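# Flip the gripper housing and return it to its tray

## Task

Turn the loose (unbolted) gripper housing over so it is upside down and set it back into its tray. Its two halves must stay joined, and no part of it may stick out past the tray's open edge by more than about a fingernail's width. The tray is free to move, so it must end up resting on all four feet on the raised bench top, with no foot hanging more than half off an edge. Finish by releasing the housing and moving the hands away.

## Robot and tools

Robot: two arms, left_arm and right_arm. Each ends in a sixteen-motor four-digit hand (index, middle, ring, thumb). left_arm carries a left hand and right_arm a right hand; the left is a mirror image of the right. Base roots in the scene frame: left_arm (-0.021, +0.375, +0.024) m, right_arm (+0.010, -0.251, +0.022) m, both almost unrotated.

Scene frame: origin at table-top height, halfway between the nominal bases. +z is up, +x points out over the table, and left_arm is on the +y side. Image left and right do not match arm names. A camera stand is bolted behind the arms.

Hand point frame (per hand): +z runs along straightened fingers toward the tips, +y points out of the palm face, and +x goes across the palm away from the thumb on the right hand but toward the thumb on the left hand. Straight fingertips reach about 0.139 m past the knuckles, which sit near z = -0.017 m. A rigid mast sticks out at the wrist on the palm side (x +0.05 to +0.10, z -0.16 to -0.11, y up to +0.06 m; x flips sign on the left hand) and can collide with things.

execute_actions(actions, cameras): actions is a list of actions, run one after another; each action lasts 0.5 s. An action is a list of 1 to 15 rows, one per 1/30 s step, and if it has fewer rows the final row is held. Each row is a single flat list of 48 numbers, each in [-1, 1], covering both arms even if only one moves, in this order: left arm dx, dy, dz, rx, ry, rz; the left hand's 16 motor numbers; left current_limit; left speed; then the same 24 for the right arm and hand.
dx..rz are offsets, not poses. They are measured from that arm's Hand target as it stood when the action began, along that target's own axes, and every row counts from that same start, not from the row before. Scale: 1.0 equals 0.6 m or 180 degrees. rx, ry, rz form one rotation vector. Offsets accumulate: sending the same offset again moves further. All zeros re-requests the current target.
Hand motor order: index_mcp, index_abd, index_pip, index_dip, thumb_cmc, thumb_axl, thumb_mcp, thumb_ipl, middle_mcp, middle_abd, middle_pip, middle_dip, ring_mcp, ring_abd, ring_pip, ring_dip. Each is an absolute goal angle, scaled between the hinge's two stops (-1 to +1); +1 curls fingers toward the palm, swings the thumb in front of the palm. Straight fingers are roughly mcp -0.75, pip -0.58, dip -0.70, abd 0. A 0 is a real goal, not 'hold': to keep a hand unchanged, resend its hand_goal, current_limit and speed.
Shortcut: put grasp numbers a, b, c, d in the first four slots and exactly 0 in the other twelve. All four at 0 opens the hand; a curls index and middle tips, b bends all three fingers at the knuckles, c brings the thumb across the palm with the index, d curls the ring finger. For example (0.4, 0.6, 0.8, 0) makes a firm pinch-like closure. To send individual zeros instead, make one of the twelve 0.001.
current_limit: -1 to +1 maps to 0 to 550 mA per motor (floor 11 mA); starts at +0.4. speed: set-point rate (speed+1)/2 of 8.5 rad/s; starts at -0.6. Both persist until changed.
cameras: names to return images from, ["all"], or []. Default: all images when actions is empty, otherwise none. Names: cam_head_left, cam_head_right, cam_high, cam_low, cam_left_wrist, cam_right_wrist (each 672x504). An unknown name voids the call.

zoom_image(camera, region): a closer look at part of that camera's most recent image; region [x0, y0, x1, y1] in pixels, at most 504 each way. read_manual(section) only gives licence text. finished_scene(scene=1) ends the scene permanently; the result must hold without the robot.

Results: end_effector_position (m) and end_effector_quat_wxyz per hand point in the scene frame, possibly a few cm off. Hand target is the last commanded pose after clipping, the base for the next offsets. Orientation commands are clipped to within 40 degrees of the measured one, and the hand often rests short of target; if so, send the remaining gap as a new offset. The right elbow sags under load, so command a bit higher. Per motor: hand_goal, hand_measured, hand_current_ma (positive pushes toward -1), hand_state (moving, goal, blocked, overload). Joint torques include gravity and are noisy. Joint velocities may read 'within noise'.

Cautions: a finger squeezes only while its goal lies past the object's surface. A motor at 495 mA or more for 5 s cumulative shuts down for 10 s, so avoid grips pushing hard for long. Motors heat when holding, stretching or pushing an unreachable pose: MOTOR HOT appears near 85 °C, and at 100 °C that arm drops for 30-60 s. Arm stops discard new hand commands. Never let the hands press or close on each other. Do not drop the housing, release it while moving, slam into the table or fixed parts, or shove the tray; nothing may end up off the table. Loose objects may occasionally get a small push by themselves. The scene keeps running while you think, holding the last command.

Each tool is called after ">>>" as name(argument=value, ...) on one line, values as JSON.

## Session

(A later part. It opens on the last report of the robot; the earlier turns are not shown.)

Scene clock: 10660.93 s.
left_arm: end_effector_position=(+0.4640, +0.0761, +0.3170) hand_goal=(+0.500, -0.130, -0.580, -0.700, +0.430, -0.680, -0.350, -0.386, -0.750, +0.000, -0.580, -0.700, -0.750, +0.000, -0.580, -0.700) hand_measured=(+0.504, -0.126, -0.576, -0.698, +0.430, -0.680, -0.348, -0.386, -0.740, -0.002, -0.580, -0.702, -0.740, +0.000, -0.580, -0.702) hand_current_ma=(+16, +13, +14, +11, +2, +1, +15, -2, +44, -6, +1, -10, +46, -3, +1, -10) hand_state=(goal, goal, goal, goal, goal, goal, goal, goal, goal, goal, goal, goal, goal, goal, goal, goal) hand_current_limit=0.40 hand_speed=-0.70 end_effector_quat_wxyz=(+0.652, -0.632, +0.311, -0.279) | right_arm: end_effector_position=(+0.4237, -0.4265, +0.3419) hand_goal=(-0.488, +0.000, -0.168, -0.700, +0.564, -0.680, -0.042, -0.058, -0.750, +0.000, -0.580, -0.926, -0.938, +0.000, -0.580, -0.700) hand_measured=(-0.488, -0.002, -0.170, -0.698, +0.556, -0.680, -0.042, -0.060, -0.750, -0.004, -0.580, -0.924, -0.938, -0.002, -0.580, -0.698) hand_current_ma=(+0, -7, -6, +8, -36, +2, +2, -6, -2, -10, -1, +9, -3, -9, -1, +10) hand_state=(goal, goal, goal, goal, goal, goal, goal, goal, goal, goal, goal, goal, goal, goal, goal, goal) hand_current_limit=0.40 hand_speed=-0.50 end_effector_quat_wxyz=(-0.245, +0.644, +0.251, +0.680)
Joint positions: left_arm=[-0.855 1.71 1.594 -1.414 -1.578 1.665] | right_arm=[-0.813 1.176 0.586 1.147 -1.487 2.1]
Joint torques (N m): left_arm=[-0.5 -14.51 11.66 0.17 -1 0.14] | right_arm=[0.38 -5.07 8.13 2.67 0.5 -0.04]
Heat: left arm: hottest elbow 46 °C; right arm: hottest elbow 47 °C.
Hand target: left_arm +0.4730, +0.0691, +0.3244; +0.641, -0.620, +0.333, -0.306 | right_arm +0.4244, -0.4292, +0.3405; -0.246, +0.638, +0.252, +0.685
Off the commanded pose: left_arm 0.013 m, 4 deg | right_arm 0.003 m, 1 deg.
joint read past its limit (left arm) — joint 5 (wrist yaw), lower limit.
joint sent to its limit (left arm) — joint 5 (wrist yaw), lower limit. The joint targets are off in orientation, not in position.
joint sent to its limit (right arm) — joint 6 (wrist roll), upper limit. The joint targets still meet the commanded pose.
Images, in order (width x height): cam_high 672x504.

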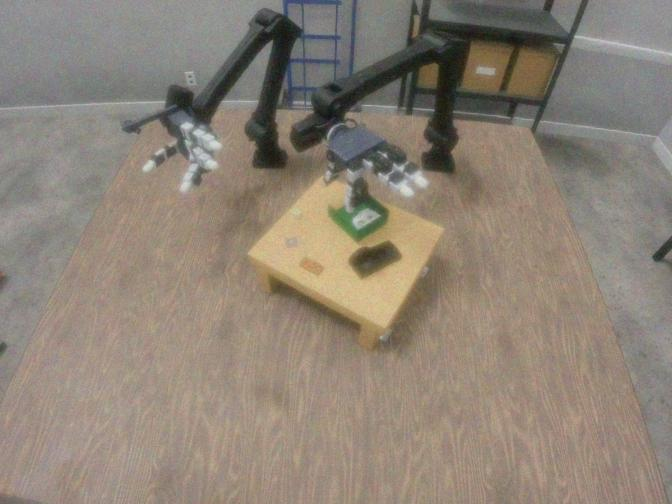

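>>> execute_actions(actions=[[[0,0.045,0,0,0,0,0.5,-0.13,-0.58,-0.7,0.43,-0.68,-0.35,-0.386,-0.75,0.001,-0.58,-0.7,-0.75,0.001,-0.58,-0.7,0.4,-0.7,0,0,0,0,0,0,0,0,0.75,0,0,0,0,0,0,0,0,0,0,0,0,0,0.4,-0.5]],[[0,0.045,0,0,0,0,0.5,-0.13,-0.58,-0.7,0.43,-0.68,-0.35,-0.386,-0.75,0.001,-0.58,-0.7,-0.75,0.001,-0.58,-0.7,0.4,-0.7,0,0,0,0,0,0,0,0,0.75,0,0,0,0,0,0,0,0,0,0,0,0,0,0.4,-0.5]]], cameras=["cam_high","cam_low"])

>>> zoom_image(camera="cam_high", region=[325, 175, 385, 235])

>>> zoom_image(camera="cam_low", region=[310, 170, 370, 230])

Scene clock: 10680.83 s.
left_arm: end_effector_position=(+0.4651, +0.0748, +0.2797) hand_goal=(+0.500, -0.130, -0.580, -0.700, +0.430, -0.680, -0.350, -0.386, -0.750, +0.000, -0.580, -0.700, -0.750, +0.000, -0.580, -0.700) hand_measured=(+0.504, -0.126, -0.576, -0.698, +0.430, -0.680, -0.348, -0.386, -0.740, -0.002, -0.580, -0.702, -0.740, +0.000, -0.580, -0.702) hand_current_ma=(+16, +18, +14, +11, +2, +1, +15, -2, +44, -6, +1, -10, +46, -3, +1, -10) hand_state=(goal, goal, goal, goal, goal, goal, goal, goal, goal, goal, goal, goal, goal, goal, goal, goal) hand_current_limit=0.40 hand_speed=-0.70 end_effector_quat_wxyz=(+0.655, -0.629, +0.317, -0.274) | right_arm: end_effector_position=(+0.4237, -0.4265, +0.3419) hand_goal=(-0.488, +0.000, -0.168, -0.700, +0.564, -0.680, -0.042, -0.058, -0.750, +0.000, -0.580, -0.926, -0.938, +0.000, -0.580, -0.700) hand_measured=(-0.488, -0.002, -0.170, -0.698, +0.556, -0.680, -0.042, -0.060, -0.750, -0.004, -0.580, -0.924, -0.938, -0.002, -0.580, -0.698) hand_current_ma=(+0, -7, -6, +8, -36, +2, +2, -6, -2, -10, -1, +9, -3, -9, -1, +10) hand_state=(goal, goal, goal, goal, goal, goal, goal, goal, goal, goal, goal, goal, goal, goal, goal, goal) hand_current_limit=0.40 hand_speed=-0.50 end_effector_quat_wxyz=(-0.245, +0.644, +0.251, +0.680)
Joint positions: left_arm=[-0.855 1.747 1.546 -1.401 -1.578 1.609] | right_arm=[-0.813 1.176 0.586 1.147 -1.487 2.1]
Joint torques (N m): left_arm=[-0.56 -15.09 7.98 0.87 -1.04 -0.17] | right_arm=[0.62 -4.42 8.31 2.55 0.47 0.03]
Heat: left arm: hottest elbow 47 °C; right arm: hottest elbow 47 °C.
Hand target: left_arm +0.4719, +0.0715, +0.2704; +0.641, -0.620, +0.333, -0.306 | right_arm +0.4244, -0.4292, +0.3405; -0.246, +0.638, +0.252, +0.685
Off the commanded pose: left_arm 0.012 m, 4 deg | right_arm 0.003 m, 1 deg.
joint read past its limit (left arm) — joint 5 (wrist yaw), lower limit.
joint sent to its limit (left arm) — joint 5 (wrist yaw), lower limit. The joint targets are off in orientation, not in position.
joint sent to its limit (right arm) — joint 6 (wrist roll), upper limit. The joint targets still meet the commanded pose.
Images, in order (width x height): cam_high 672x504, cam_low 672x504.

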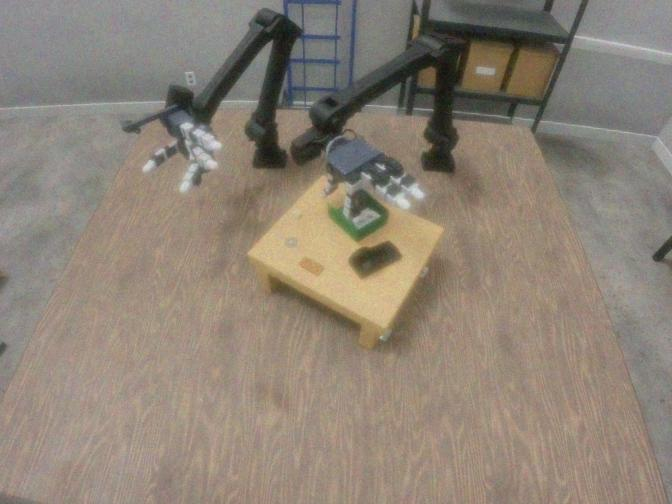

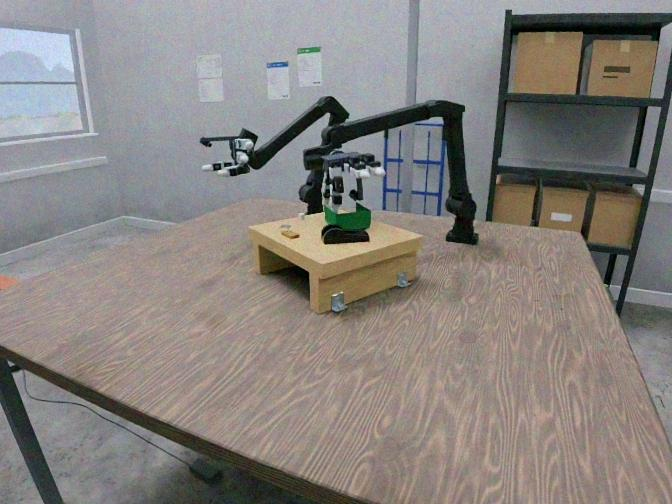

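Scaled by 8.400 from the camera's 672x504 image, which has a finer 960x720 frame.

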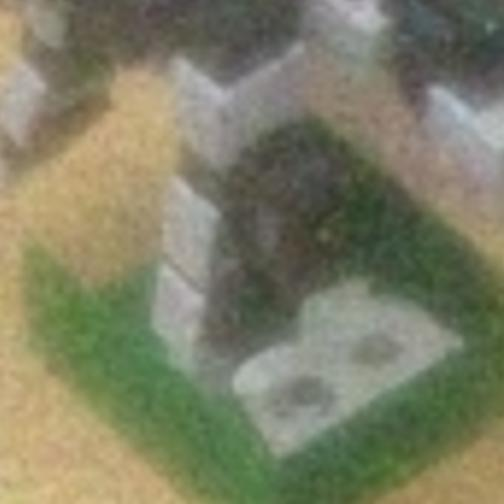

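Scaled by 8.400 from the camera's 672x504 image, which has a finer 960x720 frame.

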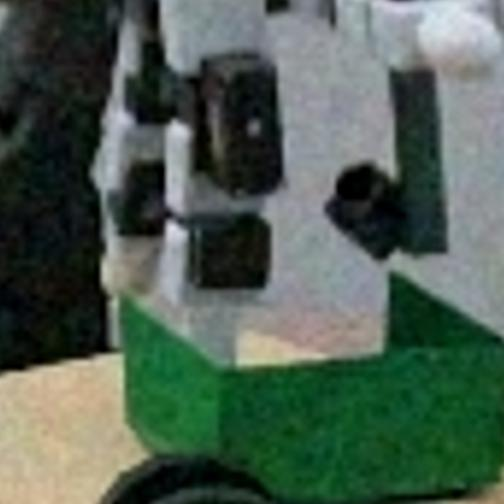

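>>> execute_actions(actions=[[[0,0,0,0,0,0,0.5,-0.13,-0.58,-0.7,-0.1,-0.68,-0.35,-0.386,-0.75,0.001,-0.58,-0.7,-0.75,0.001,-0.58,-0.7,0.4,-0.7,0,0,0,0,0,0,0,0,0.75,0,0,0,0,0,0,0,0,0,0,0,0,0,0.4,-0.5]],[[0,0.01,0,0,0,0,0.5,-0.13,-0.58,-0.7,-0.6,-0.68,-0.35,-0.386,-0.75,0.001,-0.58,-0.7,-0.75,0.001,-0.58,-0.7,0.4,-0.7,0,0,0,0,0,0,0,0,0.75,0,0,0,0,0,0,0,0,0,0,0,0,0,0.4,-0.5]],[[-0.002,0.02,0,0,0,0,0.5,-0.13,-0.58,-0.7,-0.6,-0.68,-0.35,-0.386,-0.75,0.001,-0.58,-0.7,-0.75,0.001,-0.58,-0.7,0.4,-0.7,0,0,0,0,0,0,0,0,0.75,0,0,0,0,0,0,0,0,0,0,0,0,0,0.4,-0.5]]], cameras=["cam_high","cam_low"])

>>> zoom_image(camera="cam_high", region=[325, 175, 385, 235])

>>> zoom_image(camera="cam_low", region=[310, 170, 370, 230])

Scene clock: 10696.70 s.
left_arm: end_effector_position=(+0.4643, +0.0757, +0.2659) hand_goal=(+0.500, -0.130, -0.580, -0.700, -0.600, -0.680, -0.350, -0.386, -0.750, +0.000, -0.580, -0.700, -0.750, +0.000, -0.580, -0.700) hand_measured=(+0.504, -0.126, -0.578, -0.698, -0.582, -0.680, -0.348, -0.386, -0.740, -0.002, -0.580, -0.702, -0.740, +0.000, -0.580, -0.702) hand_current_ma=(+16, +15, +11, +8, +82, +1, +14, -2, +44, -6, +1, -10, +46, -3, +1, -10) hand_state=(goal, goal, goal, goal, goal, goal, goal, goal, goal, goal, goal, goal, goal, goal, goal, goal) hand_current_limit=0.40 hand_speed=-0.70 end_effector_quat_wxyz=(+0.653, -0.631, +0.312, -0.279) | right_arm: end_effector_position=(+0.4237, -0.4265, +0.3419) hand_goal=(-0.488, +0.000, -0.168, -0.700, +0.564, -0.680, -0.042, -0.058, -0.750, +0.000, -0.580, -0.926, -0.938, +0.000, -0.580, -0.700) hand_measured=(-0.488, -0.002, -0.170, -0.698, +0.556, -0.680, -0.042, -0.060, -0.750, -0.004, -0.580, -0.924, -0.938, -0.002, -0.580, -0.698) hand_current_ma=(+0, -7, -6, +8, -36, +2, +2, -6, -2, -10, -1, +9, -3, -9, -1, +10) hand_state=(goal, goal, goal, goal, goal, goal, goal, goal, goal, goal, goal, goal, goal, goal, goal, goal) hand_current_limit=0.40 hand_speed=-0.50 end_effector_quat_wxyz=(-0.245, +0.644, +0.251, +0.680)
Joint positions: left_arm=[-0.855 1.756 1.519 -1.4 -1.578 1.561] | right_arm=[-0.813 1.176 0.586 1.147 -1.487 2.1]
Joint torques (N m): left_arm=[-0.62 -14.51 7.75 0.85 -0.98 -0.19] | right_arm=[0.97 -5.07 8.31 2.45 0.49 0.07]
Heat: left arm: hottest elbow 46 °C; right arm: hottest elbow 47 °C.
Hand target: left_arm +0.4708, +0.0733, +0.2524; +0.641, -0.620, +0.333, -0.306 | right_arm +0.4244, -0.4292, +0.3405; -0.246, +0.638, +0.252, +0.685
Off the commanded pose: left_arm 0.015 m, 4 deg | right_arm 0.003 m, 1 deg.
joint read past its limit (left arm) — joint 5 (wrist yaw), lower limit.
joint sent to its limit (left arm) — joint 5 (wrist yaw), lower limit. The joint targets are off in orientation, not in position.
joint sent to its limit (right arm) — joint 6 (wrist roll), upper limit. The joint targets still meet the commanded pose.
Images, in order (width x height): cam_high 672x504, cam_low 672x504.

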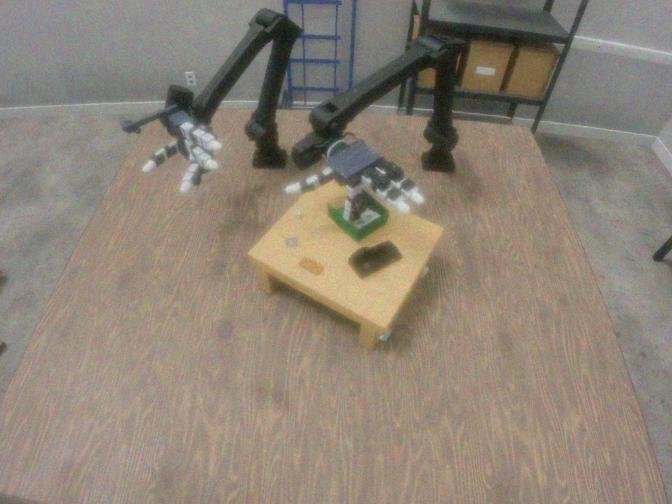

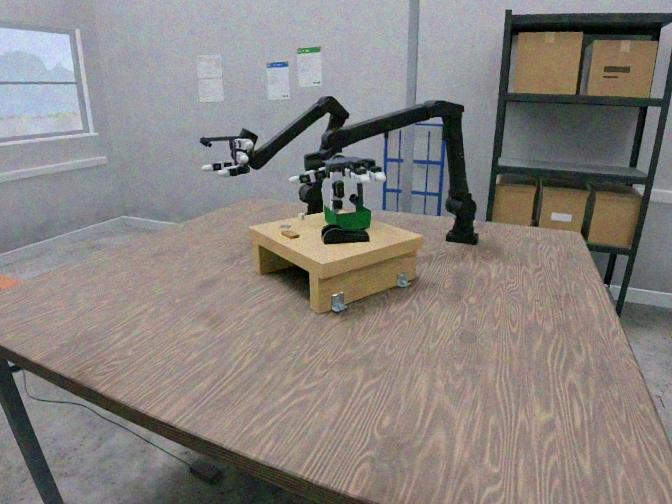

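Scaled by 8.400 from the camera's 672x504 image, which has a finer 960x720 frame.

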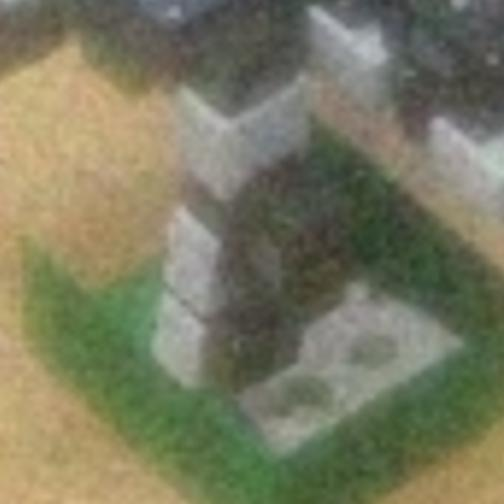

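Scaled by 8.400 from the camera's 672x504 image, which has a finer 960x720 frame.

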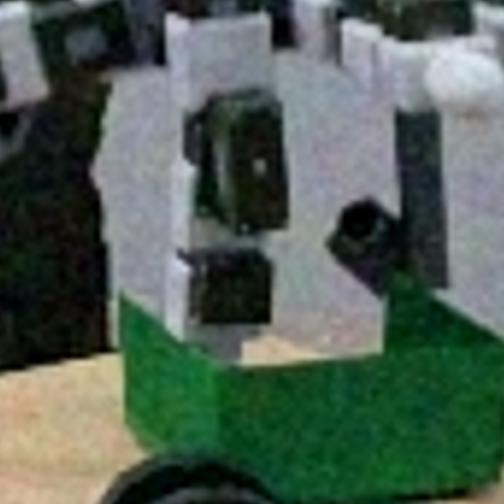

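>>> execute_actions(actions=[[[-0.002,0.02,0,0,0,0,0.5,-0.13,-0.58,-0.7,-0.6,-0.68,-0.35,-0.386,-0.75,0.001,-0.58,-0.7,-0.75,0.001,-0.58,-0.7,0.4,-0.7,0,0,0,0,0,0,0,0,0.75,0,0,0,0,0,0,0,0,0,0,0,0,0,0.4,-0.5]],[[-0.018,0.005,0,0,0,0,0.5,-0.13,-0.58,-0.7,-0.6,-0.68,-0.35,-0.386,-0.75,0.001,-0.58,-0.7,-0.75,0.001,-0.58,-0.7,0.4,-0.7,0,0,0,0,0,0,0,0,0.75,0,0,0,0,0,0,0,0,0,0,0,0,0,0.4,-0.5]]], cameras=["cam_high"])

>>> zoom_image(camera="cam_high", region=[325, 175, 385, 235])

Scene clock: 10705.23 s.
left_arm: end_effector_position=(+0.4608, +0.0809, +0.2494) hand_goal=(+0.500, -0.130, -0.580, -0.700, -0.600, -0.680, -0.350, -0.386, -0.750, +0.000, -0.580, -0.700, -0.750, +0.000, -0.580, -0.700) hand_measured=(+0.502, -0.138, -0.578, -0.700, -0.586, -0.680, -0.348, -0.386, -0.740, -0.002, -0.580, -0.702, -0.740, +0.000, -0.580, -0.702) hand_current_ma=(+13, -34, +9, +4, +68, +1, +13, -2, +45, -6, +1, -10, +48, -3, +1, -10) hand_state=(goal, goal, goal, goal, goal, goal, goal, goal, goal, goal, goal, goal, goal, goal, goal, goal) hand_current_limit=0.40 hand_speed=-0.70 end_effector_quat_wxyz=(+0.650, -0.635, +0.305, -0.286) | right_arm: end_effector_position=(+0.4237, -0.4265, +0.3419) hand_goal=(-0.488, +0.000, -0.168, -0.700, +0.564, -0.680, -0.042, -0.058, -0.750, +0.000, -0.580, -0.926, -0.938, +0.000, -0.580, -0.700) hand_measured=(-0.488, -0.002, -0.170, -0.698, +0.556, -0.680, -0.042, -0.060, -0.750, -0.004, -0.580, -0.924, -0.938, -0.002, -0.580, -0.698) hand_current_ma=(+0, -7, -6, +8, -36, +2, +2, -6, -2, -10, -1, +9, -3, -9, -1, +10) hand_state=(goal, goal, goal, goal, goal, goal, goal, goal, goal, goal, goal, goal, goal, goal, goal, goal) hand_current_limit=0.40 hand_speed=-0.50 end_effector_quat_wxyz=(-0.245, +0.644, +0.251, +0.680)
Joint positions: left_arm=[-0.854 1.756 1.472 -1.4 -1.58 1.491] | right_arm=[-0.813 1.176 0.586 1.147 -1.487 2.1]
Joint torques (N m): left_arm=[-0.09 -15.27 7.23 0.18 -0.91 -0.12] | right_arm=[1.14 -5.01 8.27 2.62 0.46 0.02]
Heat: left arm: hottest elbow 45 °C; right arm: hottest elbow 47 °C.
Hand target: left_arm +0.4634, +0.0837, +0.2381; +0.641, -0.620, +0.333, -0.305 | right_arm +0.4244, -0.4292, +0.3405; -0.246, +0.638, +0.252, +0.685
Off the commanded pose: left_arm 0.012 m, 4 deg | right_arm 0.003 m, 1 deg.
joint read past its limit (left arm) — joint 5 (wrist yaw), lower limit.
joint sent to its limit (left arm) — joint 5 (wrist yaw), lower limit. The joint targets are off in orientation, not in position.
joint sent to its limit (right arm) — joint 6 (wrist roll), upper limit. The joint targets still meet the commanded pose.
Images, in order (width x height): cam_high 672x504.

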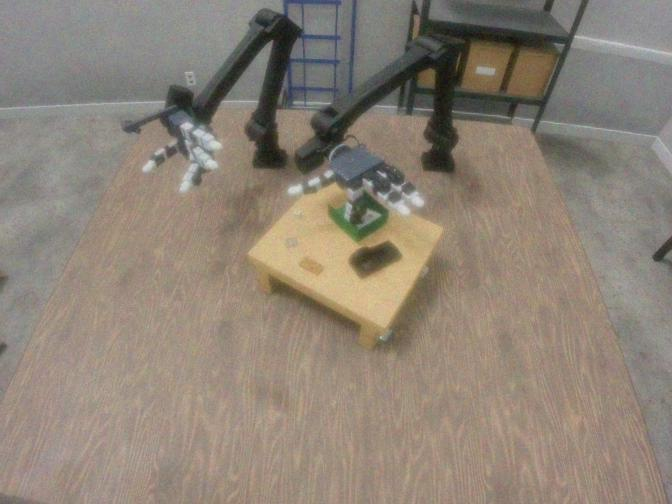

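Scaled by 8.400 from the camera's 672x504 image, which has a finer 960x720 frame.

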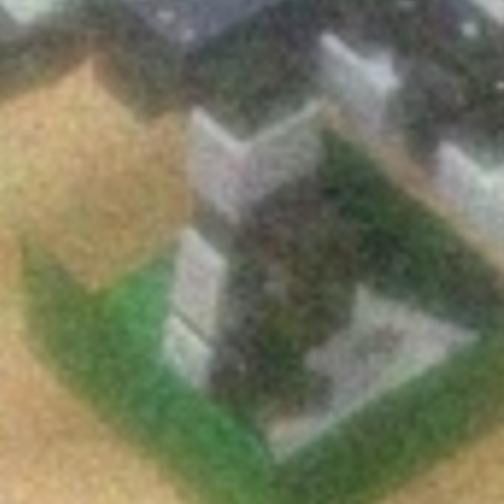

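>>> execute_actions(actions=[[[-0.018,-0.003,0,0,0,0,0.5,-0.13,-0.58,-0.7,-0.6,-0.68,-0.35,-0.386,-0.75,0.001,-0.58,-0.7,-0.75,0.001,-0.58,-0.7,0.4,-0.7,0,0,0,0,0,0,0,0,0.75,0,0,0,0,0,0,0,0,0,0,0,0,0,0.4,-0.5]]], cameras=["cam_high"])

>>> zoom_image(camera="cam_high", region=[325, 175, 385, 235])

Scene clock: 10710.50 s.
left_arm: end_effector_position=(+0.4601, +0.0830, +0.2470) hand_goal=(+0.500, -0.130, -0.580, -0.700, -0.600, -0.680, -0.350, -0.386, -0.750, +0.000, -0.580, -0.700, -0.750, +0.000, -0.580, -0.700) hand_measured=(+0.504, -0.140, -0.578, -0.700, -0.586, -0.680, -0.348, -0.386, -0.740, -0.002, -0.580, -0.702, -0.740, +0.000, -0.580, -0.702) hand_current_ma=(+16, -41, +9, +4, +67, +1, +13, -2, +45, -6, +1, -10, +48, -3, +1, -10) hand_state=(goal, goal, goal, goal, goal, goal, goal, goal, goal, goal, goal, goal, goal, goal, goal, goal) hand_current_limit=0.40 hand_speed=-0.70 end_effector_quat_wxyz=(+0.646, -0.639, +0.296, -0.294) | right_arm: end_effector_position=(+0.4237, -0.4265, +0.3419) hand_goal=(-0.488, +0.000, -0.168, -0.700, +0.564, -0.680, -0.042, -0.058, -0.750, +0.000, -0.580, -0.926, -0.938, +0.000, -0.580, -0.700) hand_measured=(-0.488, -0.002, -0.170, -0.698, +0.556, -0.680, -0.042, -0.060, -0.750, -0.004, -0.580, -0.924, -0.938, -0.002, -0.580, -0.698) hand_current_ma=(+0, -7, -6, +8, -36, +2, +2, -6, -2, -10, -1, +9, -3, -9, -1, +10) hand_state=(goal, goal, goal, goal, goal, goal, goal, goal, goal, goal, goal, goal, goal, goal, goal, goal) hand_current_limit=0.40 hand_speed=-0.50 end_effector_quat_wxyz=(-0.245, +0.644, +0.251, +0.680)
Joint positions: left_arm=[-0.853 1.749 1.454 -1.395 -1.58 1.458] | right_arm=[-0.813 1.176 0.586 1.147 -1.487 2.1]
Joint torques (N m): left_arm=[-0.5 -16.5 6.53 -0.08 -0.89 -0.06] | right_arm=[0.5 -5.25 8.24 2.65 0.51 0.03]
Heat: left arm: hottest elbow 45 °C; right arm: hottest elbow 47 °C.
Hand target: left_arm +0.4570, +0.0923, +0.2405; +0.641, -0.620, +0.332, -0.306 | right_arm +0.4244, -0.4292, +0.3405; -0.246, +0.638, +0.252, +0.685
Off the commanded pose: left_arm 0.012 m, 5 deg | right_arm 0.003 m, 1 deg.
joint read past its limit (left arm) — joint 5 (wrist yaw), lower limit.
joint sent to its limit (left arm) — joint 5 (wrist yaw), lower limit. The joint targets are off in orientation, not in position.
joint sent to its limit (right arm) — joint 6 (wrist roll), upper limit. The joint targets still meet the commanded pose.
Images, in order (width x height): cam_high 672x504.

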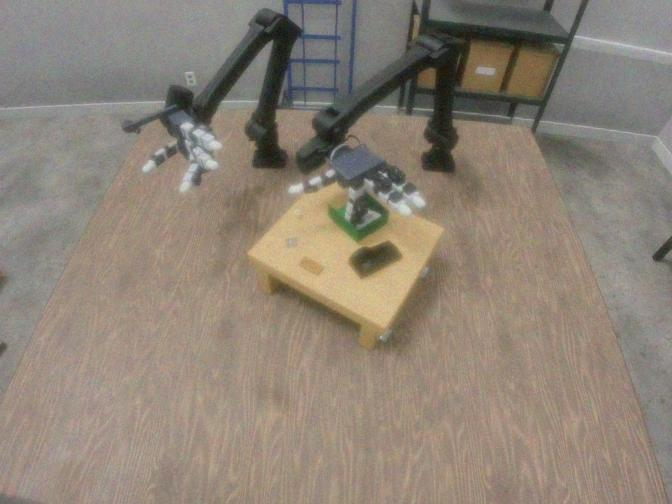

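Scaled by 8.400 from the camera's 672x504 image, which has a finer 960x720 frame.

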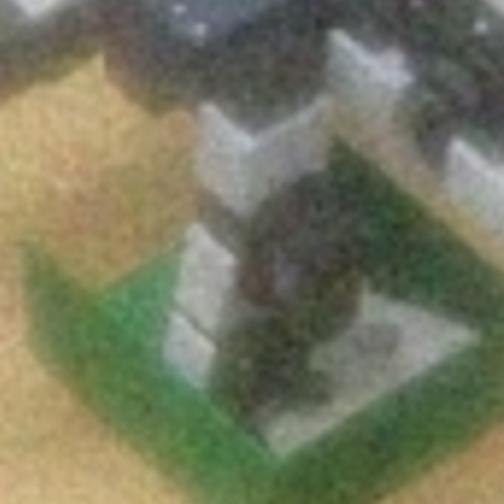

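>>> execute_actions(actions=[[[-0.02,-0.008,0,0,0,0,0.5,-0.13,-0.58,-0.7,-0.6,-0.68,-0.35,-0.386,-0.75,0.001,-0.58,-0.7,-0.75,0.001,-0.58,-0.7,0.4,-0.7,0,0,0,0,0,0,0,0,0.75,0,0,0,0,0,0,0,0,0,0,0,0,0,0.4,-0.5]]], cameras=["cam_high"])

>>> zoom_image(camera="cam_high", region=[325, 175, 385, 235])

Scene clock: 10717.53 s.
left_arm: end_effector_position=(+0.4540, +0.0913, +0.2473) hand_goal=(+0.500, -0.130, -0.580, -0.700, -0.600, -0.680, -0.350, -0.386, -0.750, +0.000, -0.580, -0.700, -0.750, +0.000, -0.580, -0.700) hand_measured=(+0.502, -0.158, -0.578, -0.700, -0.586, -0.680, -0.348, -0.386, -0.740, -0.002, -0.580, -0.702, -0.740, +0.000, -0.580, -0.702) hand_current_ma=(+12, -119, +8, +4, +67, +1, +12, -2, +45, -6, +1, -10, +48, -3, +1, -10) hand_state=(goal, blocked, goal, goal, goal, goal, goal, goal, goal, goal, goal, goal, goal, goal, goal, goal) hand_current_limit=0.40 hand_speed=-0.70 end_effector_quat_wxyz=(+0.647, -0.639, +0.296, -0.293) | right_arm: end_effector_position=(+0.4237, -0.4265, +0.3419) hand_goal=(-0.488, +0.000, -0.168, -0.700, +0.564, -0.680, -0.042, -0.058, -0.750, +0.000, -0.580, -0.926, -0.938, +0.000, -0.580, -0.700) hand_measured=(-0.488, -0.002, -0.170, -0.698, +0.556, -0.680, -0.042, -0.060, -0.750, -0.004, -0.580, -0.924, -0.938, -0.002, -0.580, -0.698) hand_current_ma=(+0, -7, -6, +8, -36, +2, +2, -6, -2, -10, -1, +9, -3, -9, -1, +10) hand_state=(goal, goal, goal, goal, goal, goal, goal, goal, goal, goal, goal, goal, goal, goal, goal, goal) hand_current_limit=0.40 hand_speed=-0.50 end_effector_quat_wxyz=(-0.245, +0.644, +0.251, +0.680)
Joint positions: left_arm=[-0.851 1.728 1.426 -1.41 -1.58 1.437] | right_arm=[-0.813 1.176 0.586 1.147 -1.487 2.1]
Joint torques (N m): left_arm=[-0.15 -16.85 6.67 -0.39 -0.91 -0.02] | right_arm=[0.56 -5.01 8.08 2.73 0.46 0.04]
Heat: left arm: hottest elbow 44 °C; right arm: hottest elbow 47 °C.
Hand target: left_arm +0.4501, +0.1018, +0.2459; +0.641, -0.620, +0.332, -0.306 | right_arm +0.4244, -0.4292, +0.3405; -0.246, +0.638, +0.252, +0.685
Off the commanded pose: left_arm 0.011 m, 5 deg | right_arm 0.003 m, 1 deg.
joint read past its limit (left arm) — joint 5 (wrist yaw), lower limit.
joint sent to its limit (left arm) — joint 5 (wrist yaw), lower limit. The joint targets are off in orientation, not in position.
joint sent to its limit (right arm) — joint 6 (wrist roll), upper limit. The joint targets still meet the commanded pose.
Images, in order (width x height): cam_high 672x504.

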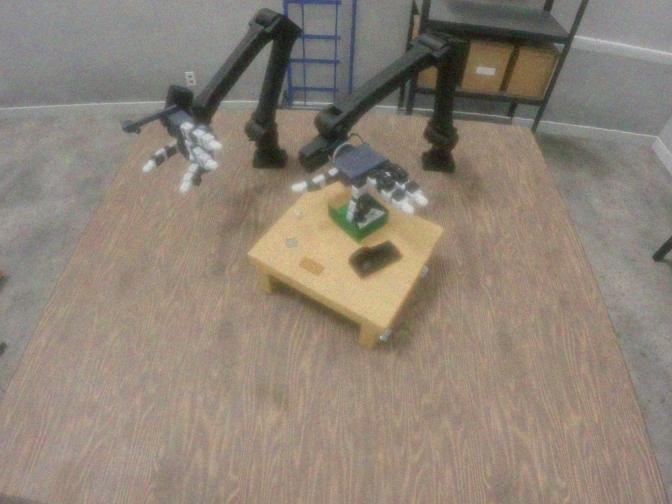

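Scaled by 8.400 from the camera's 672x504 image, which has a finer 960x720 frame.

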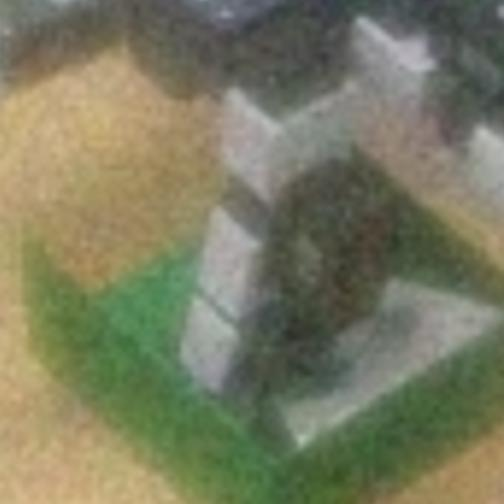

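>>> execute_actions(actions=[[[-0.02,-0.006,0.002,0,0,0,0.5,-0.13,-0.58,-0.7,-0.6,-0.68,-0.35,-0.386,-0.75,0.001,-0.58,-0.7,-0.75,0.001,-0.58,-0.7,0.4,-0.7,0,0,0,0,0,0,0,0,0.75,0,0,0,0,0,0,0,0,0,0,0,0,0,0.4,-0.5]]], cameras=["cam_high"])

>>> zoom_image(camera="cam_high", region=[335, 175, 395, 235])

Scene clock: 10724.13 s.
left_arm: end_effector_position=(+0.4465, +0.1009, +0.2476) hand_goal=(+0.500, -0.130, -0.580, -0.700, -0.600, -0.680, -0.350, -0.386, -0.750, +0.000, -0.580, -0.700, -0.750, +0.000, -0.580, -0.700) hand_measured=(+0.502, -0.162, -0.578, -0.700, -0.586, -0.680, -0.348, -0.386, -0.740, -0.002, -0.580, -0.702, -0.740, +0.000, -0.580, -0.702) hand_current_ma=(+14, -131, +8, +4, +67, +1, +12, -2, +45, -6, +1, -10, +48, -3, +1, -10) hand_state=(goal, blocked, goal, goal, goal, goal, goal, goal, goal, goal, goal, goal, goal, goal, goal, goal) hand_current_limit=0.40 hand_speed=-0.70 end_effector_quat_wxyz=(+0.649, -0.637, +0.300, -0.289) | right_arm: end_effector_position=(+0.4237, -0.4265, +0.3419) hand_goal=(-0.488, +0.000, -0.168, -0.700, +0.564, -0.680, -0.042, -0.058, -0.750, +0.000, -0.580, -0.926, -0.938, +0.000, -0.580, -0.700) hand_measured=(-0.488, -0.002, -0.170, -0.698, +0.556, -0.680, -0.042, -0.060, -0.750, -0.004, -0.580, -0.924, -0.938, -0.002, -0.580, -0.698) hand_current_ma=(+0, -7, -6, +8, -36, +2, +2, -6, -2, -10, -1, +9, -3, -9, -1, +10) hand_state=(goal, goal, goal, goal, goal, goal, goal, goal, goal, goal, goal, goal, goal, goal, goal, goal) hand_current_limit=0.40 hand_speed=-0.50 end_effector_quat_wxyz=(-0.245, +0.644, +0.251, +0.680)
Joint positions: left_arm=[-0.85 1.706 1.397 -1.429 -1.58 1.426] | right_arm=[-0.813 1.176 0.586 1.147 -1.487 2.1]
Joint torques (N m): left_arm=[0.03 -16.5 6.83 -0.32 -0.86 -0.05] | right_arm=[0.09 -4.6 8.23 2.82 0.49 0]
Heat: left arm: hottest elbow 44 °C; right arm: hottest elbow 47 °C.
Hand target: left_arm +0.4440, +0.1120, +0.2499; +0.641, -0.620, +0.333, -0.305 | right_arm +0.4244, -0.4292, +0.3405; -0.246, +0.638, +0.252, +0.685
Off the commanded pose: left_arm 0.012 m, 5 deg | right_arm 0.003 m, 1 deg.
joint read past its limit (left arm) — joint 5 (wrist yaw), lower limit.
joint sent to its limit (left arm) — joint 5 (wrist yaw), lower limit. The joint targets are off in orientation, not in position.
joint sent to its limit (right arm) — joint 6 (wrist roll), upper limit. The joint targets still meet the commanded pose.
Images, in order (width x height): cam_high 672x504.

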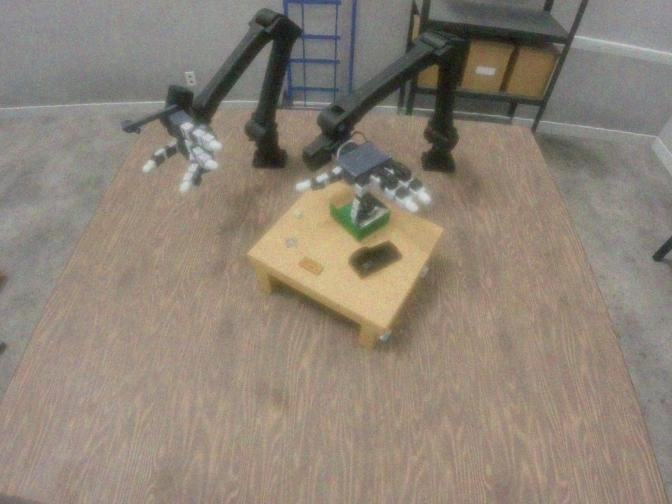

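Scaled by 8.400 from the camera's 672x504 image, which has a finer 960x720 frame.

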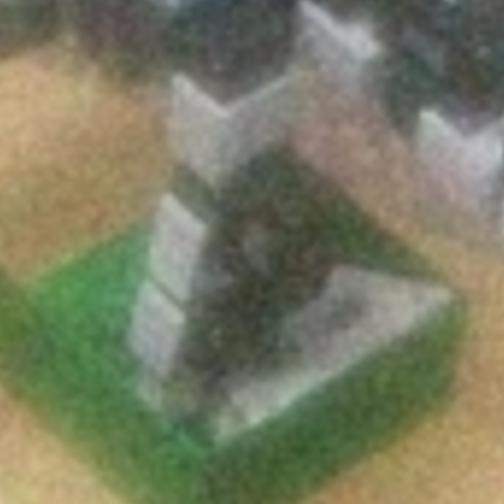

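>>> execute_actions(actions=[[[-0.016,-0.004,0.002,0,0,0,0.5,-0.13,-0.58,-0.7,-0.6,-0.68,-0.35,-0.386,-0.75,0.001,-0.58,-0.7,-0.75,0.001,-0.58,-0.7,0.4,-0.7,0,0,0,0,0,0,0,0,0.75,0,0,0,0,0,0,0,0,0,0,0,0,0,0.4,-0.5]]], cameras=["cam_high"])

>>> zoom_image(camera="cam_high", region=[335, 175, 395, 235])

Scene clock: 10731.87 s.
left_arm: end_effector_position=(+0.4413, +0.1103, +0.2481) hand_goal=(+0.500, -0.130, -0.580, -0.700, -0.600, -0.680, -0.350, -0.386, -0.750, +0.000, -0.580, -0.700, -0.750, +0.000, -0.580, -0.700) hand_measured=(+0.504, -0.158, -0.578, -0.700, -0.586, -0.680, -0.348, -0.386, -0.740, -0.002, -0.580, -0.702, -0.740, +0.000, -0.580, -0.702) hand_current_ma=(+22, -119, +8, +4, +67, +1, +12, -2, +45, -6, +1, -10, +48, -3, +1, -10) hand_state=(goal, blocked, goal, goal, goal, goal, goal, goal, goal, goal, goal, goal, goal, goal, goal, goal) hand_current_limit=0.40 hand_speed=-0.70 end_effector_quat_wxyz=(+0.651, -0.636, +0.302, -0.283) | right_arm: end_effector_position=(+0.4237, -0.4265, +0.3419) hand_goal=(-0.488, +0.000, -0.168, -0.700, +0.564, -0.680, -0.042, -0.058, -0.750, +0.000, -0.580, -0.926, -0.938, +0.000, -0.580, -0.700) hand_measured=(-0.488, -0.002, -0.170, -0.698, +0.556, -0.680, -0.042, -0.060, -0.750, -0.004, -0.580, -0.924, -0.938, -0.002, -0.580, -0.698) hand_current_ma=(+0, -7, -6, +8, -36, +2, +2, -6, -2, -10, -1, +9, -3, -9, -1, +10) hand_state=(goal, goal, goal, goal, goal, goal, goal, goal, goal, goal, goal, goal, goal, goal, goal, goal) hand_current_limit=0.40 hand_speed=-0.50 end_effector_quat_wxyz=(-0.245, +0.644, +0.251, +0.680)
Joint positions: left_arm=[-0.845 1.687 1.374 -1.444 -1.58 1.418] | right_arm=[-0.813 1.176 0.586 1.147 -1.487 2.1]
Joint torques (N m): left_arm=[0.03 -16.62 6.94 -0.18 -0.87 -0.1] | right_arm=[1.38 -4.95 8.36 2.71 0.52 0.03]
Heat: left arm: hottest elbow 44 °C; right arm: hottest elbow 47 °C.
Hand target: left_arm +0.4393, +0.1202, +0.2529; +0.641, -0.620, +0.333, -0.306 | right_arm +0.4244, -0.4292, +0.3405; -0.246, +0.638, +0.252, +0.685
Off the commanded pose: left_arm 0.011 m, 5 deg | right_arm 0.003 m, 1 deg.
joint read past its limit (left arm) — joint 5 (wrist yaw), lower limit.
joint sent to its limit (left arm) — joint 5 (wrist yaw), lower limit. The joint targets are off in orientation, not in position.
joint sent to its limit (right arm) — joint 6 (wrist roll), upper limit. The joint targets still meet the commanded pose.
Images, in order (width x height): cam_high 672x504.

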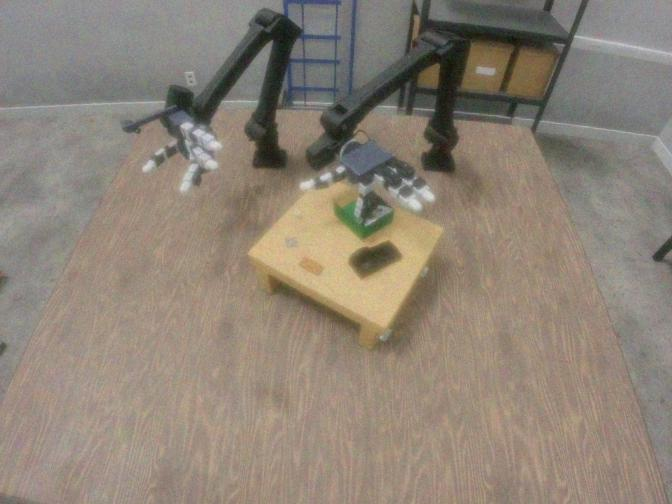

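Scaled by 8.400 from the camera's 672x504 image, which has a finer 960x720 frame.

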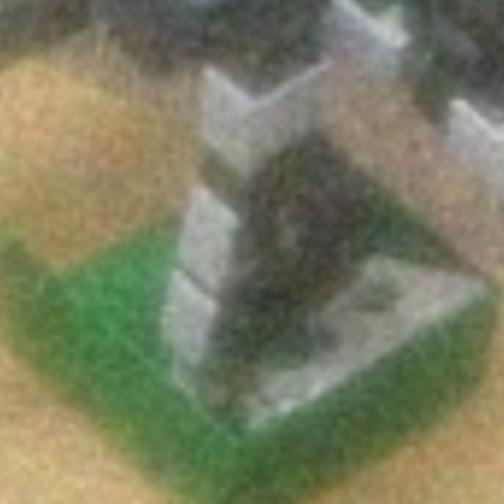

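>>> execute_actions(actions=[[[0.03,-0.002,-0.004,0,0,0,0.5,-0.13,-0.58,-0.7,-0.6,-0.68,-0.35,-0.386,-0.75,0.001,-0.58,-0.7,-0.75,0.001,-0.58,-0.7,0.4,-0.7,0,0,0,0,0,0,0,0,0.75,0,0,0,0,0,0,0,0,0,0,0,0,0,0.4,-0.5]],[[0.005,-0.07,0,0,0,0,0.5,-0.13,-0.58,-0.7,-0.6,-0.68,-0.35,-0.386,-0.75,0.001,-0.58,-0.7,-0.75,0.001,-0.58,-0.7,0.4,-0.7,0,0,0,0,0,0,0,0,0.75,0,0,0,0,0,0,0,0,0,0,0,0,0,0.4,-0.5]],[[0,-0.06,0,0,0,0,0.5,-0.13,-0.58,-0.7,-0.6,-0.68,-0.35,-0.386,-0.75,0.001,-0.58,-0.7,-0.75,0.001,-0.58,-0.7,0.4,-0.7,0,0,0,0,0,0,0,0,0.75,0,0,0,0,0,0,0,0,0,0,0,0,0,0.4,-0.5]]], cameras=["cam_high"])

>>> zoom_image(camera="cam_high", region=[335, 175, 395, 235])

Scene clock: 10739.97 s.
left_arm: end_effector_position=(+0.4478, +0.1029, +0.3099) hand_goal=(+0.500, -0.130, -0.580, -0.700, -0.600, -0.680, -0.350, -0.386, -0.750, +0.000, -0.580, -0.700, -0.750, +0.000, -0.580, -0.700) hand_measured=(+0.504, -0.134, -0.578, -0.700, -0.586, -0.680, -0.348, -0.386, -0.740, -0.002, -0.580, -0.702, -0.740, +0.000, -0.580, -0.702) hand_current_ma=(+19, -12, +8, +4, +67, +1, +12, -2, +46, -6, +1, -10, +49, -3, +1, -10) hand_state=(goal, goal, goal, goal, goal, goal, goal, goal, goal, goal, goal, goal, goal, goal, goal, goal) hand_current_limit=0.40 hand_speed=-0.70 end_effector_quat_wxyz=(+0.657, -0.630, +0.315, -0.270) | right_arm: end_effector_position=(+0.4237, -0.4265, +0.3419) hand_goal=(-0.488, +0.000, -0.168, -0.700, +0.564, -0.680, -0.042, -0.058, -0.750, +0.000, -0.580, -0.926, -0.938, +0.000, -0.580, -0.700) hand_measured=(-0.488, -0.002, -0.170, -0.698, +0.556, -0.680, -0.042, -0.060, -0.750, -0.004, -0.580, -0.924, -0.938, -0.002, -0.580, -0.698) hand_current_ma=(+0, -7, -6, +8, -36, +2, +2, -6, -2, -10, -1, +9, -3, -9, -1, +10) hand_state=(goal, goal, goal, goal, goal, goal, goal, goal, goal, goal, goal, goal, goal, goal, goal, goal) hand_current_limit=0.40 hand_speed=-0.50 end_effector_quat_wxyz=(-0.245, +0.644, +0.251, +0.680)
Joint positions: left_arm=[-0.845 1.677 1.53 -1.575 -1.58 1.494] | right_arm=[-0.813 1.176 0.586 1.147 -1.487 2.1]
Joint torques (N m): left_arm=[-0.97 -16.21 11.44 0.08 -0.9 0.08] | right_arm=[0.97 -4.95 8.16 2.66 0.47 0]
Heat: left arm: hottest elbow 43 °C; right arm: hottest elbow 47 °C.
Hand target: left_arm +0.4514, +0.0984, +0.3310; +0.641, -0.620, +0.333, -0.306 | right_arm +0.4244, -0.4292, +0.3405; -0.246, +0.638, +0.252, +0.685
Off the commanded pose: left_arm 0.022 m, 5 deg | right_arm 0.003 m, 1 deg.
joint read past its limit (left arm) — joint 5 (wrist yaw), lower limit.
joint sent to its limit (left arm) — joint 5 (wrist yaw), lower limit. The joint targets are off in orientation, not in position.
joint sent to its limit (right arm) — joint 6 (wrist roll), upper limit. The joint targets still meet the commanded pose.
Images, in order (width x height): cam_high 672x504.

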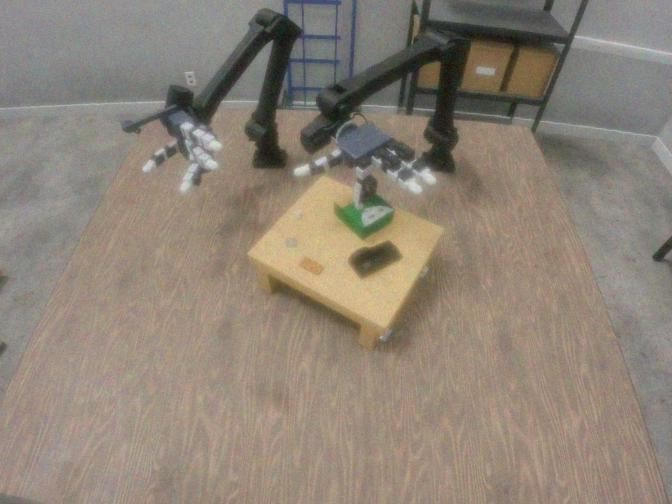

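Scaled by 8.400 from the camera's 672x504 image, which has a finer 960x720 frame.

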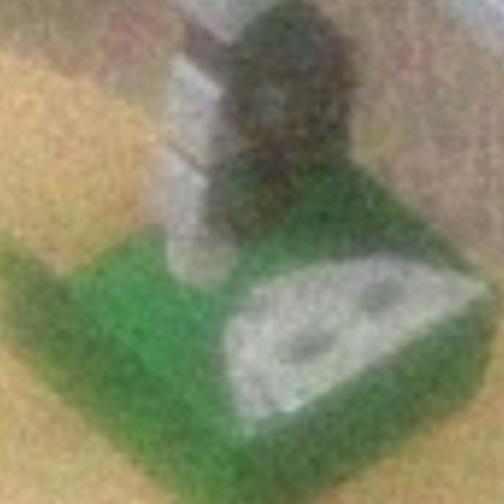

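>>> execute_actions(actions=[[[-0.031,-0.045,0.044,0,-0.0241,0,0.3,-0.13,-0.58,-0.7,-0.3,-0.68,-0.35,-0.386,-0.75,0.001,-0.58,-0.7,-0.75,0.001,-0.58,-0.7,0.4,-0.7,0,0,0,0,0,0,0,0,0.75,0,0,0,0,0,0,0,0,0,0,0,0,0,0.4,-0.5]],[[-0.028,-0.04,0.045,0,-0.0241,0,0,0.001,-0.9,-0.9,0.001,-0.68,-0.35,-0.386,-0.95,0.001,-0.9,-0.9,-0.95,0.001,-0.9,-0.9,0.4,-0.7,0,0,0,0,0,0,0,0,0.75,0,0,0,0,0,0,0,0,0,0,0,0,0,0.4,-0.5]],[[-0.024,-0.04,0.046,0,-0.0241,0,-0.9,0.001,-0.9,-0.9,0.001,-0.68,-0.35,-0.386,-0.95,0.001,-0.9,-0.9,-0.95,0.001,-0.9,-0.9,0.4,-0.7,0,0,0,0,0,0,0,0,0.75,0,0,0,0,0,0,0,0,0,0,0,0,0,0.4,-0.5]],[[-0.021,-0.04,0.046,0,-0.0241,0,-0.9,0.001,-0.9,-0.9,0.001,-0.68,-0.35,-0.386,-0.95,0.001,-0.9,-0.9,-0.95,0.001,-0.9,-0.9,0.4,-0.7,0,0,0,0,0,0,0,0,0.75,0,0,0,0,0,0,0,0,0,0,0,0,0,0.4,-0.5]],[[-0.018,-0.035,0.047,0,-0.0241,0,-0.9,0.001,-0.9,-0.9,0.001,-0.68,-0.35,-0.386,-0.95,0.001,-0.9,-0.9,-0.95,0.001,-0.9,-0.9,0.4,-0.7,0,0,0,0,0,0,0,0,0.75,0,0,0,0,0,0,0,0,0,0,0,0,0,0.4,-0.5]]], cameras=["cam_head_left","cam_head_right"])

>>> execute_actions(actions=[[[0,0.1257,-0.1097,-0.1667,0,0,-0.9,0.001,-0.9,-0.9,0.001,-0.68,-0.35,-0.386,-0.95,0.001,-0.9,-0.9,-0.95,0.001,-0.9,-0.9,0.4,-0.7,0,0,0,0,0,0,0,0,0.75,0,0,0,0,0,0,0,0,0,0,0,0,0,0.4,-0.5]],[[0,0.1257,-0.1097,-0.1667,0,0,-0.9,0.001,-0.9,-0.9,0.001,-0.68,-0.35,-0.386,-0.95,0.001,-0.9,-0.9,-0.95,0.001,-0.9,-0.9,0.4,-0.7,0,0,0,0,0,0,0,0,0.75,0,0,0,0,0,0,0,0,0,0,0,0,0,0.4,-0.5]],[[0,0.1257,-0.1097,-0.1667,0,0,-0.9,0.001,-0.9,-0.9,0.001,-0.68,-0.35,-0.386,-0.95,0.001,-0.9,-0.9,-0.95,0.001,-0.9,-0.9,0.4,-0.7,0,0,0,0,0,0,0,0,0.75,0,0,0,0,0,0,0,0,0,0,0,0,0,0.4,-0.5]]], cameras=["cam_left_wrist","cam_high"])

>>> zoom_image(camera="cam_left_wrist", region=[200, 20, 400, 190])

>>> zoom_image(camera="cam_high", region=[330, 180, 395, 240])

Scene clock: 10768.03 s.
left_arm: end_effector_position=(+0.4986, +0.2428, +0.4330) hand_goal=(-0.900, +0.000, -0.900, -0.900, +0.000, -0.680, -0.350, -0.386, -0.950, +0.000, -0.900, -0.900, -0.950, +0.000, -0.900, -0.900) hand_measured=(-0.880, -0.004, -0.894, -0.898, +0.002, -0.680, -0.348, -0.386, -0.930, -0.002, -0.894, -0.896, -0.928, +0.000, -0.894, -0.896) hand_current_ma=(+96, -15, +29, +13, +13, +1, +11, -2, +102, -6, +29, +14, +105, -3, +27, +14) hand_state=(goal, goal, goal, goal, goal, goal, goal, goal, blocked, goal, goal, goal, blocked, goal, goal, goal) hand_current_limit=0.40 hand_speed=-0.70 end_effector_quat_wxyz=(+0.688, -0.666, +0.229, -0.174) | right_arm: end_effector_position=(+0.4237, -0.4265, +0.3419) hand_goal=(-0.488, +0.000, -0.168, -0.700, +0.564, -0.680, -0.042, -0.058, -0.750, +0.000, -0.580, -0.926, -0.938, +0.000, -0.580, -0.700) hand_measured=(-0.488, -0.002, -0.170, -0.698, +0.556, -0.680, -0.042, -0.060, -0.750, -0.004, -0.580, -0.924, -0.938, -0.002, -0.580, -0.698) hand_current_ma=(+0, -7, -6, +8, -36, +2, +2, -6, -2, -10, -1, +9, -3, -9, -1, +10) hand_state=(goal, goal, goal, goal, goal, goal, goal, goal, goal, goal, goal, goal, goal, goal, goal, goal) hand_current_limit=0.40 hand_speed=-0.50 end_effector_quat_wxyz=(-0.245, +0.644, +0.251, +0.680)
Joint positions: left_arm=[-0.572 1.624 1.79 -1.674 -1.58 1.716] | right_arm=[-0.813 1.176 0.586 1.147 -1.487 2.1]
Joint torques (N m): left_arm=[-0.91 -15.74 11.81 0.38 -0.99 0.14] | right_arm=[1.2 -4.95 8.24 2.56 0.47 -0.01]
Heat: left arm: hottest elbow 45 °C; right arm: hottest elbow 47 °C.
Hand target: left_arm +0.4994, +0.2420, +0.4564; +0.692, -0.667, +0.206, -0.183 | right_arm +0.4244, -0.4292, +0.3405; -0.246, +0.638, +0.252, +0.685
Off the commanded pose: left_arm 0.023 m, 3 deg | right_arm 0.003 m, 1 deg.
joint read past its limit (left arm) — joint 5 (wrist yaw), lower limit.
joint sent to its limit (left arm) — joint 5 (wrist yaw), lower limit. The joint targets still meet the commanded pose.
joint sent to its limit (right arm) — joint 6 (wrist roll), upper limit. The joint targets still meet the commanded pose.
Images, in order (width x height): cam_head_left 672x504, cam_head_right 672x504.

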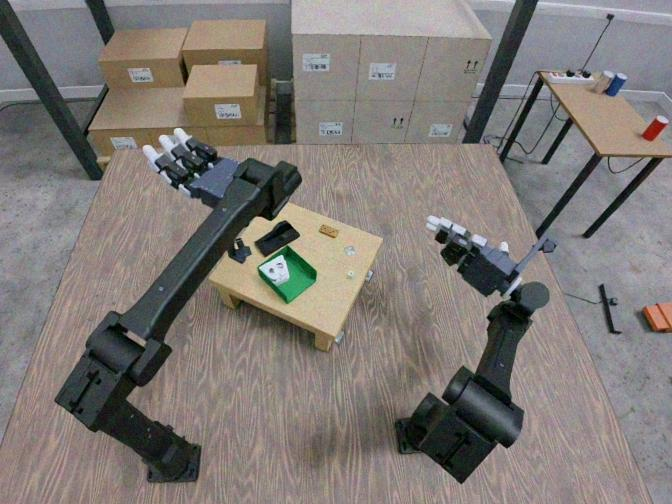

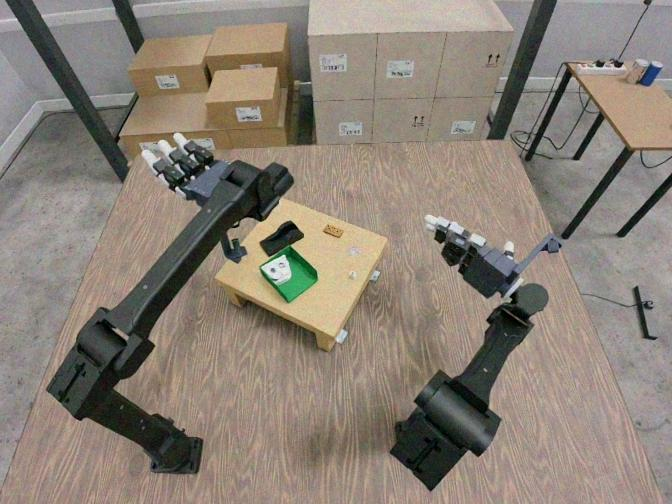

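Scene clock: 10770.37 s.
left_arm: end_effector_position=(+0.3614, +0.0252, +0.3559) hand_goal=(-0.900, +0.000, -0.900, -0.900, +0.000, -0.680, -0.350, -0.386, -0.950, +0.000, -0.900, -0.900, -0.950, +0.000, -0.900, -0.900) hand_measured=(-0.894, -0.002, -0.898, -0.898, +0.002, -0.680, -0.346, -0.386, -0.942, -0.002, -0.898, -0.898, -0.942, +0.000, -0.898, -0.898) hand_current_ma=(+31, -11, +11, +11, +13, +1, +18, -1, +37, -6, +10, +11, +38, -3, +9, +11) hand_state=(goal, goal, goal, goal, goal, goal, goal, goal, goal, goal, goal, goal, goal, goal, goal, goal) hand_current_limit=0.40 hand_speed=-0.70 end_effector_quat_wxyz=(+0.004, +0.958, -0.285, +0.038) | right_arm: end_effector_position=(+0.4237, -0.4265, +0.3419) hand_goal=(-0.488, +0.000, -0.168, -0.700, +0.564, -0.680, -0.042, -0.058, -0.750, +0.000, -0.580, -0.926, -0.938, +0.000, -0.580, -0.700) hand_measured=(-0.488, -0.002, -0.170, -0.698, +0.556, -0.680, -0.042, -0.060, -0.750, -0.004, -0.580, -0.924, -0.938, -0.002, -0.580, -0.698) hand_current_ma=(+0, -7, -6, +8, -36, +2, +2, -6, -2, -10, -1, +9, -3, -9, -1, +10) hand_state=(goal, goal, goal, goal, goal, goal, goal, goal, goal, goal, goal, goal, goal, goal, goal, goal) hand_current_limit=0.40 hand_speed=-0.50 end_effector_quat_wxyz=(-0.245, +0.644, +0.251, +0.680)
Joint positions: left_arm=[-0.573 1.582 1.766 -1.679 -0.013 1.57] | right_arm=[-0.813 1.176 0.586 1.147 -1.487 2.1]
Joint torques (N m): left_arm=[-0.56 -15.21 7.88 0.46 0.2 -0.11] | right_arm=[0.62 -4.95 8.16 2.65 0.45 0.01]
Heat: left arm: hottest elbow 45 °C; right arm: hottest elbow 47 °C.
Hand target: left_arm +0.3606, +0.0265, +0.3611; -0.018, +0.961, -0.275, -0.016 | right_arm +0.4244, -0.4292, +0.3405; -0.246, +0.638, +0.252, +0.685
Off the commanded pose: left_arm 0.005 m, 7 deg | right_arm 0.003 m, 1 deg.
joint sent to its limit (left arm) — joint 4 (wrist pitch), lower limit. The joint targets are off in orientation, not in position.
joint sent to its limit (right arm) — joint 6 (wrist roll), upper limit. The joint targets still meet the commanded pose.
camera_calibration:
cam_left_wrist: T_world_to_cam=[[-0.308604, 0.950969, -0.0205113, 0.0601946], [0.602345, 0.212069, 0.76955, -0.546472], [0.736168, 0.225132, -0.638257, 0.0776761], [0, 0, 0, 1]] pos_world=[0.290559, 0.0411591, 0.47135]
Images, in order (width x height): cam_high 672x504, cam_left_wrist 672x504.

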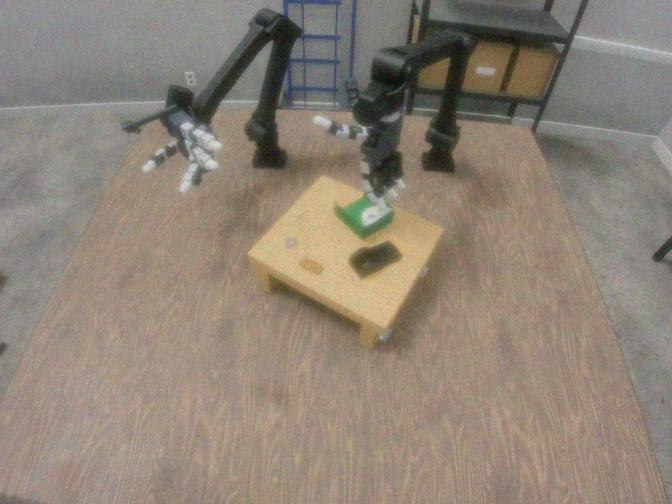

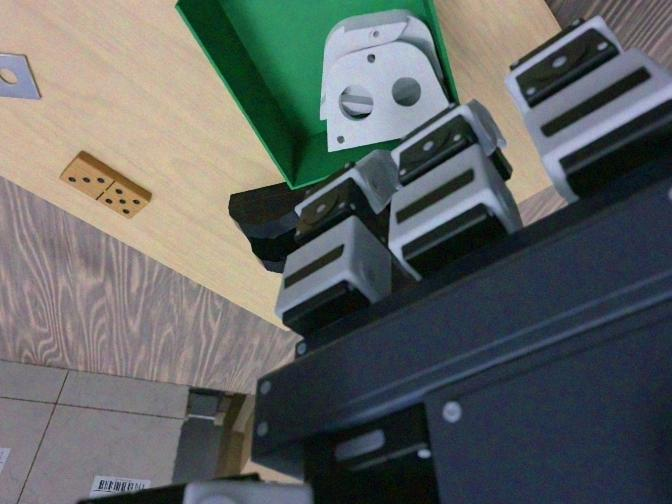

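Scaled by 2.520 from the camera's 672x504 image, which has a finer 960x720 frame.

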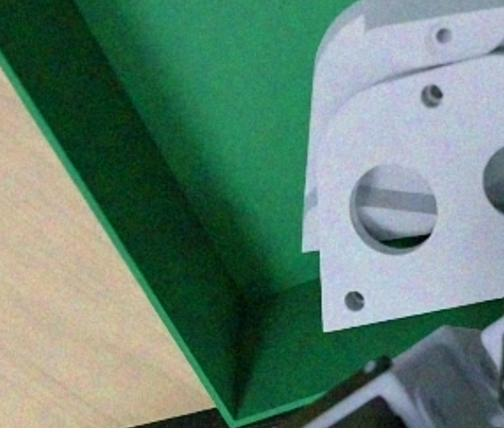

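Scaled by 7.754 from the camera's 672x504 image, which has a finer 960x720 frame.

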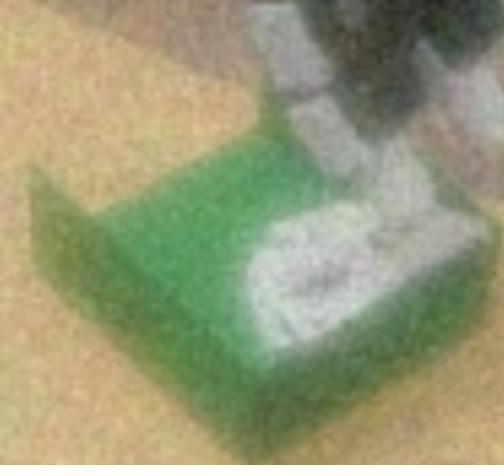

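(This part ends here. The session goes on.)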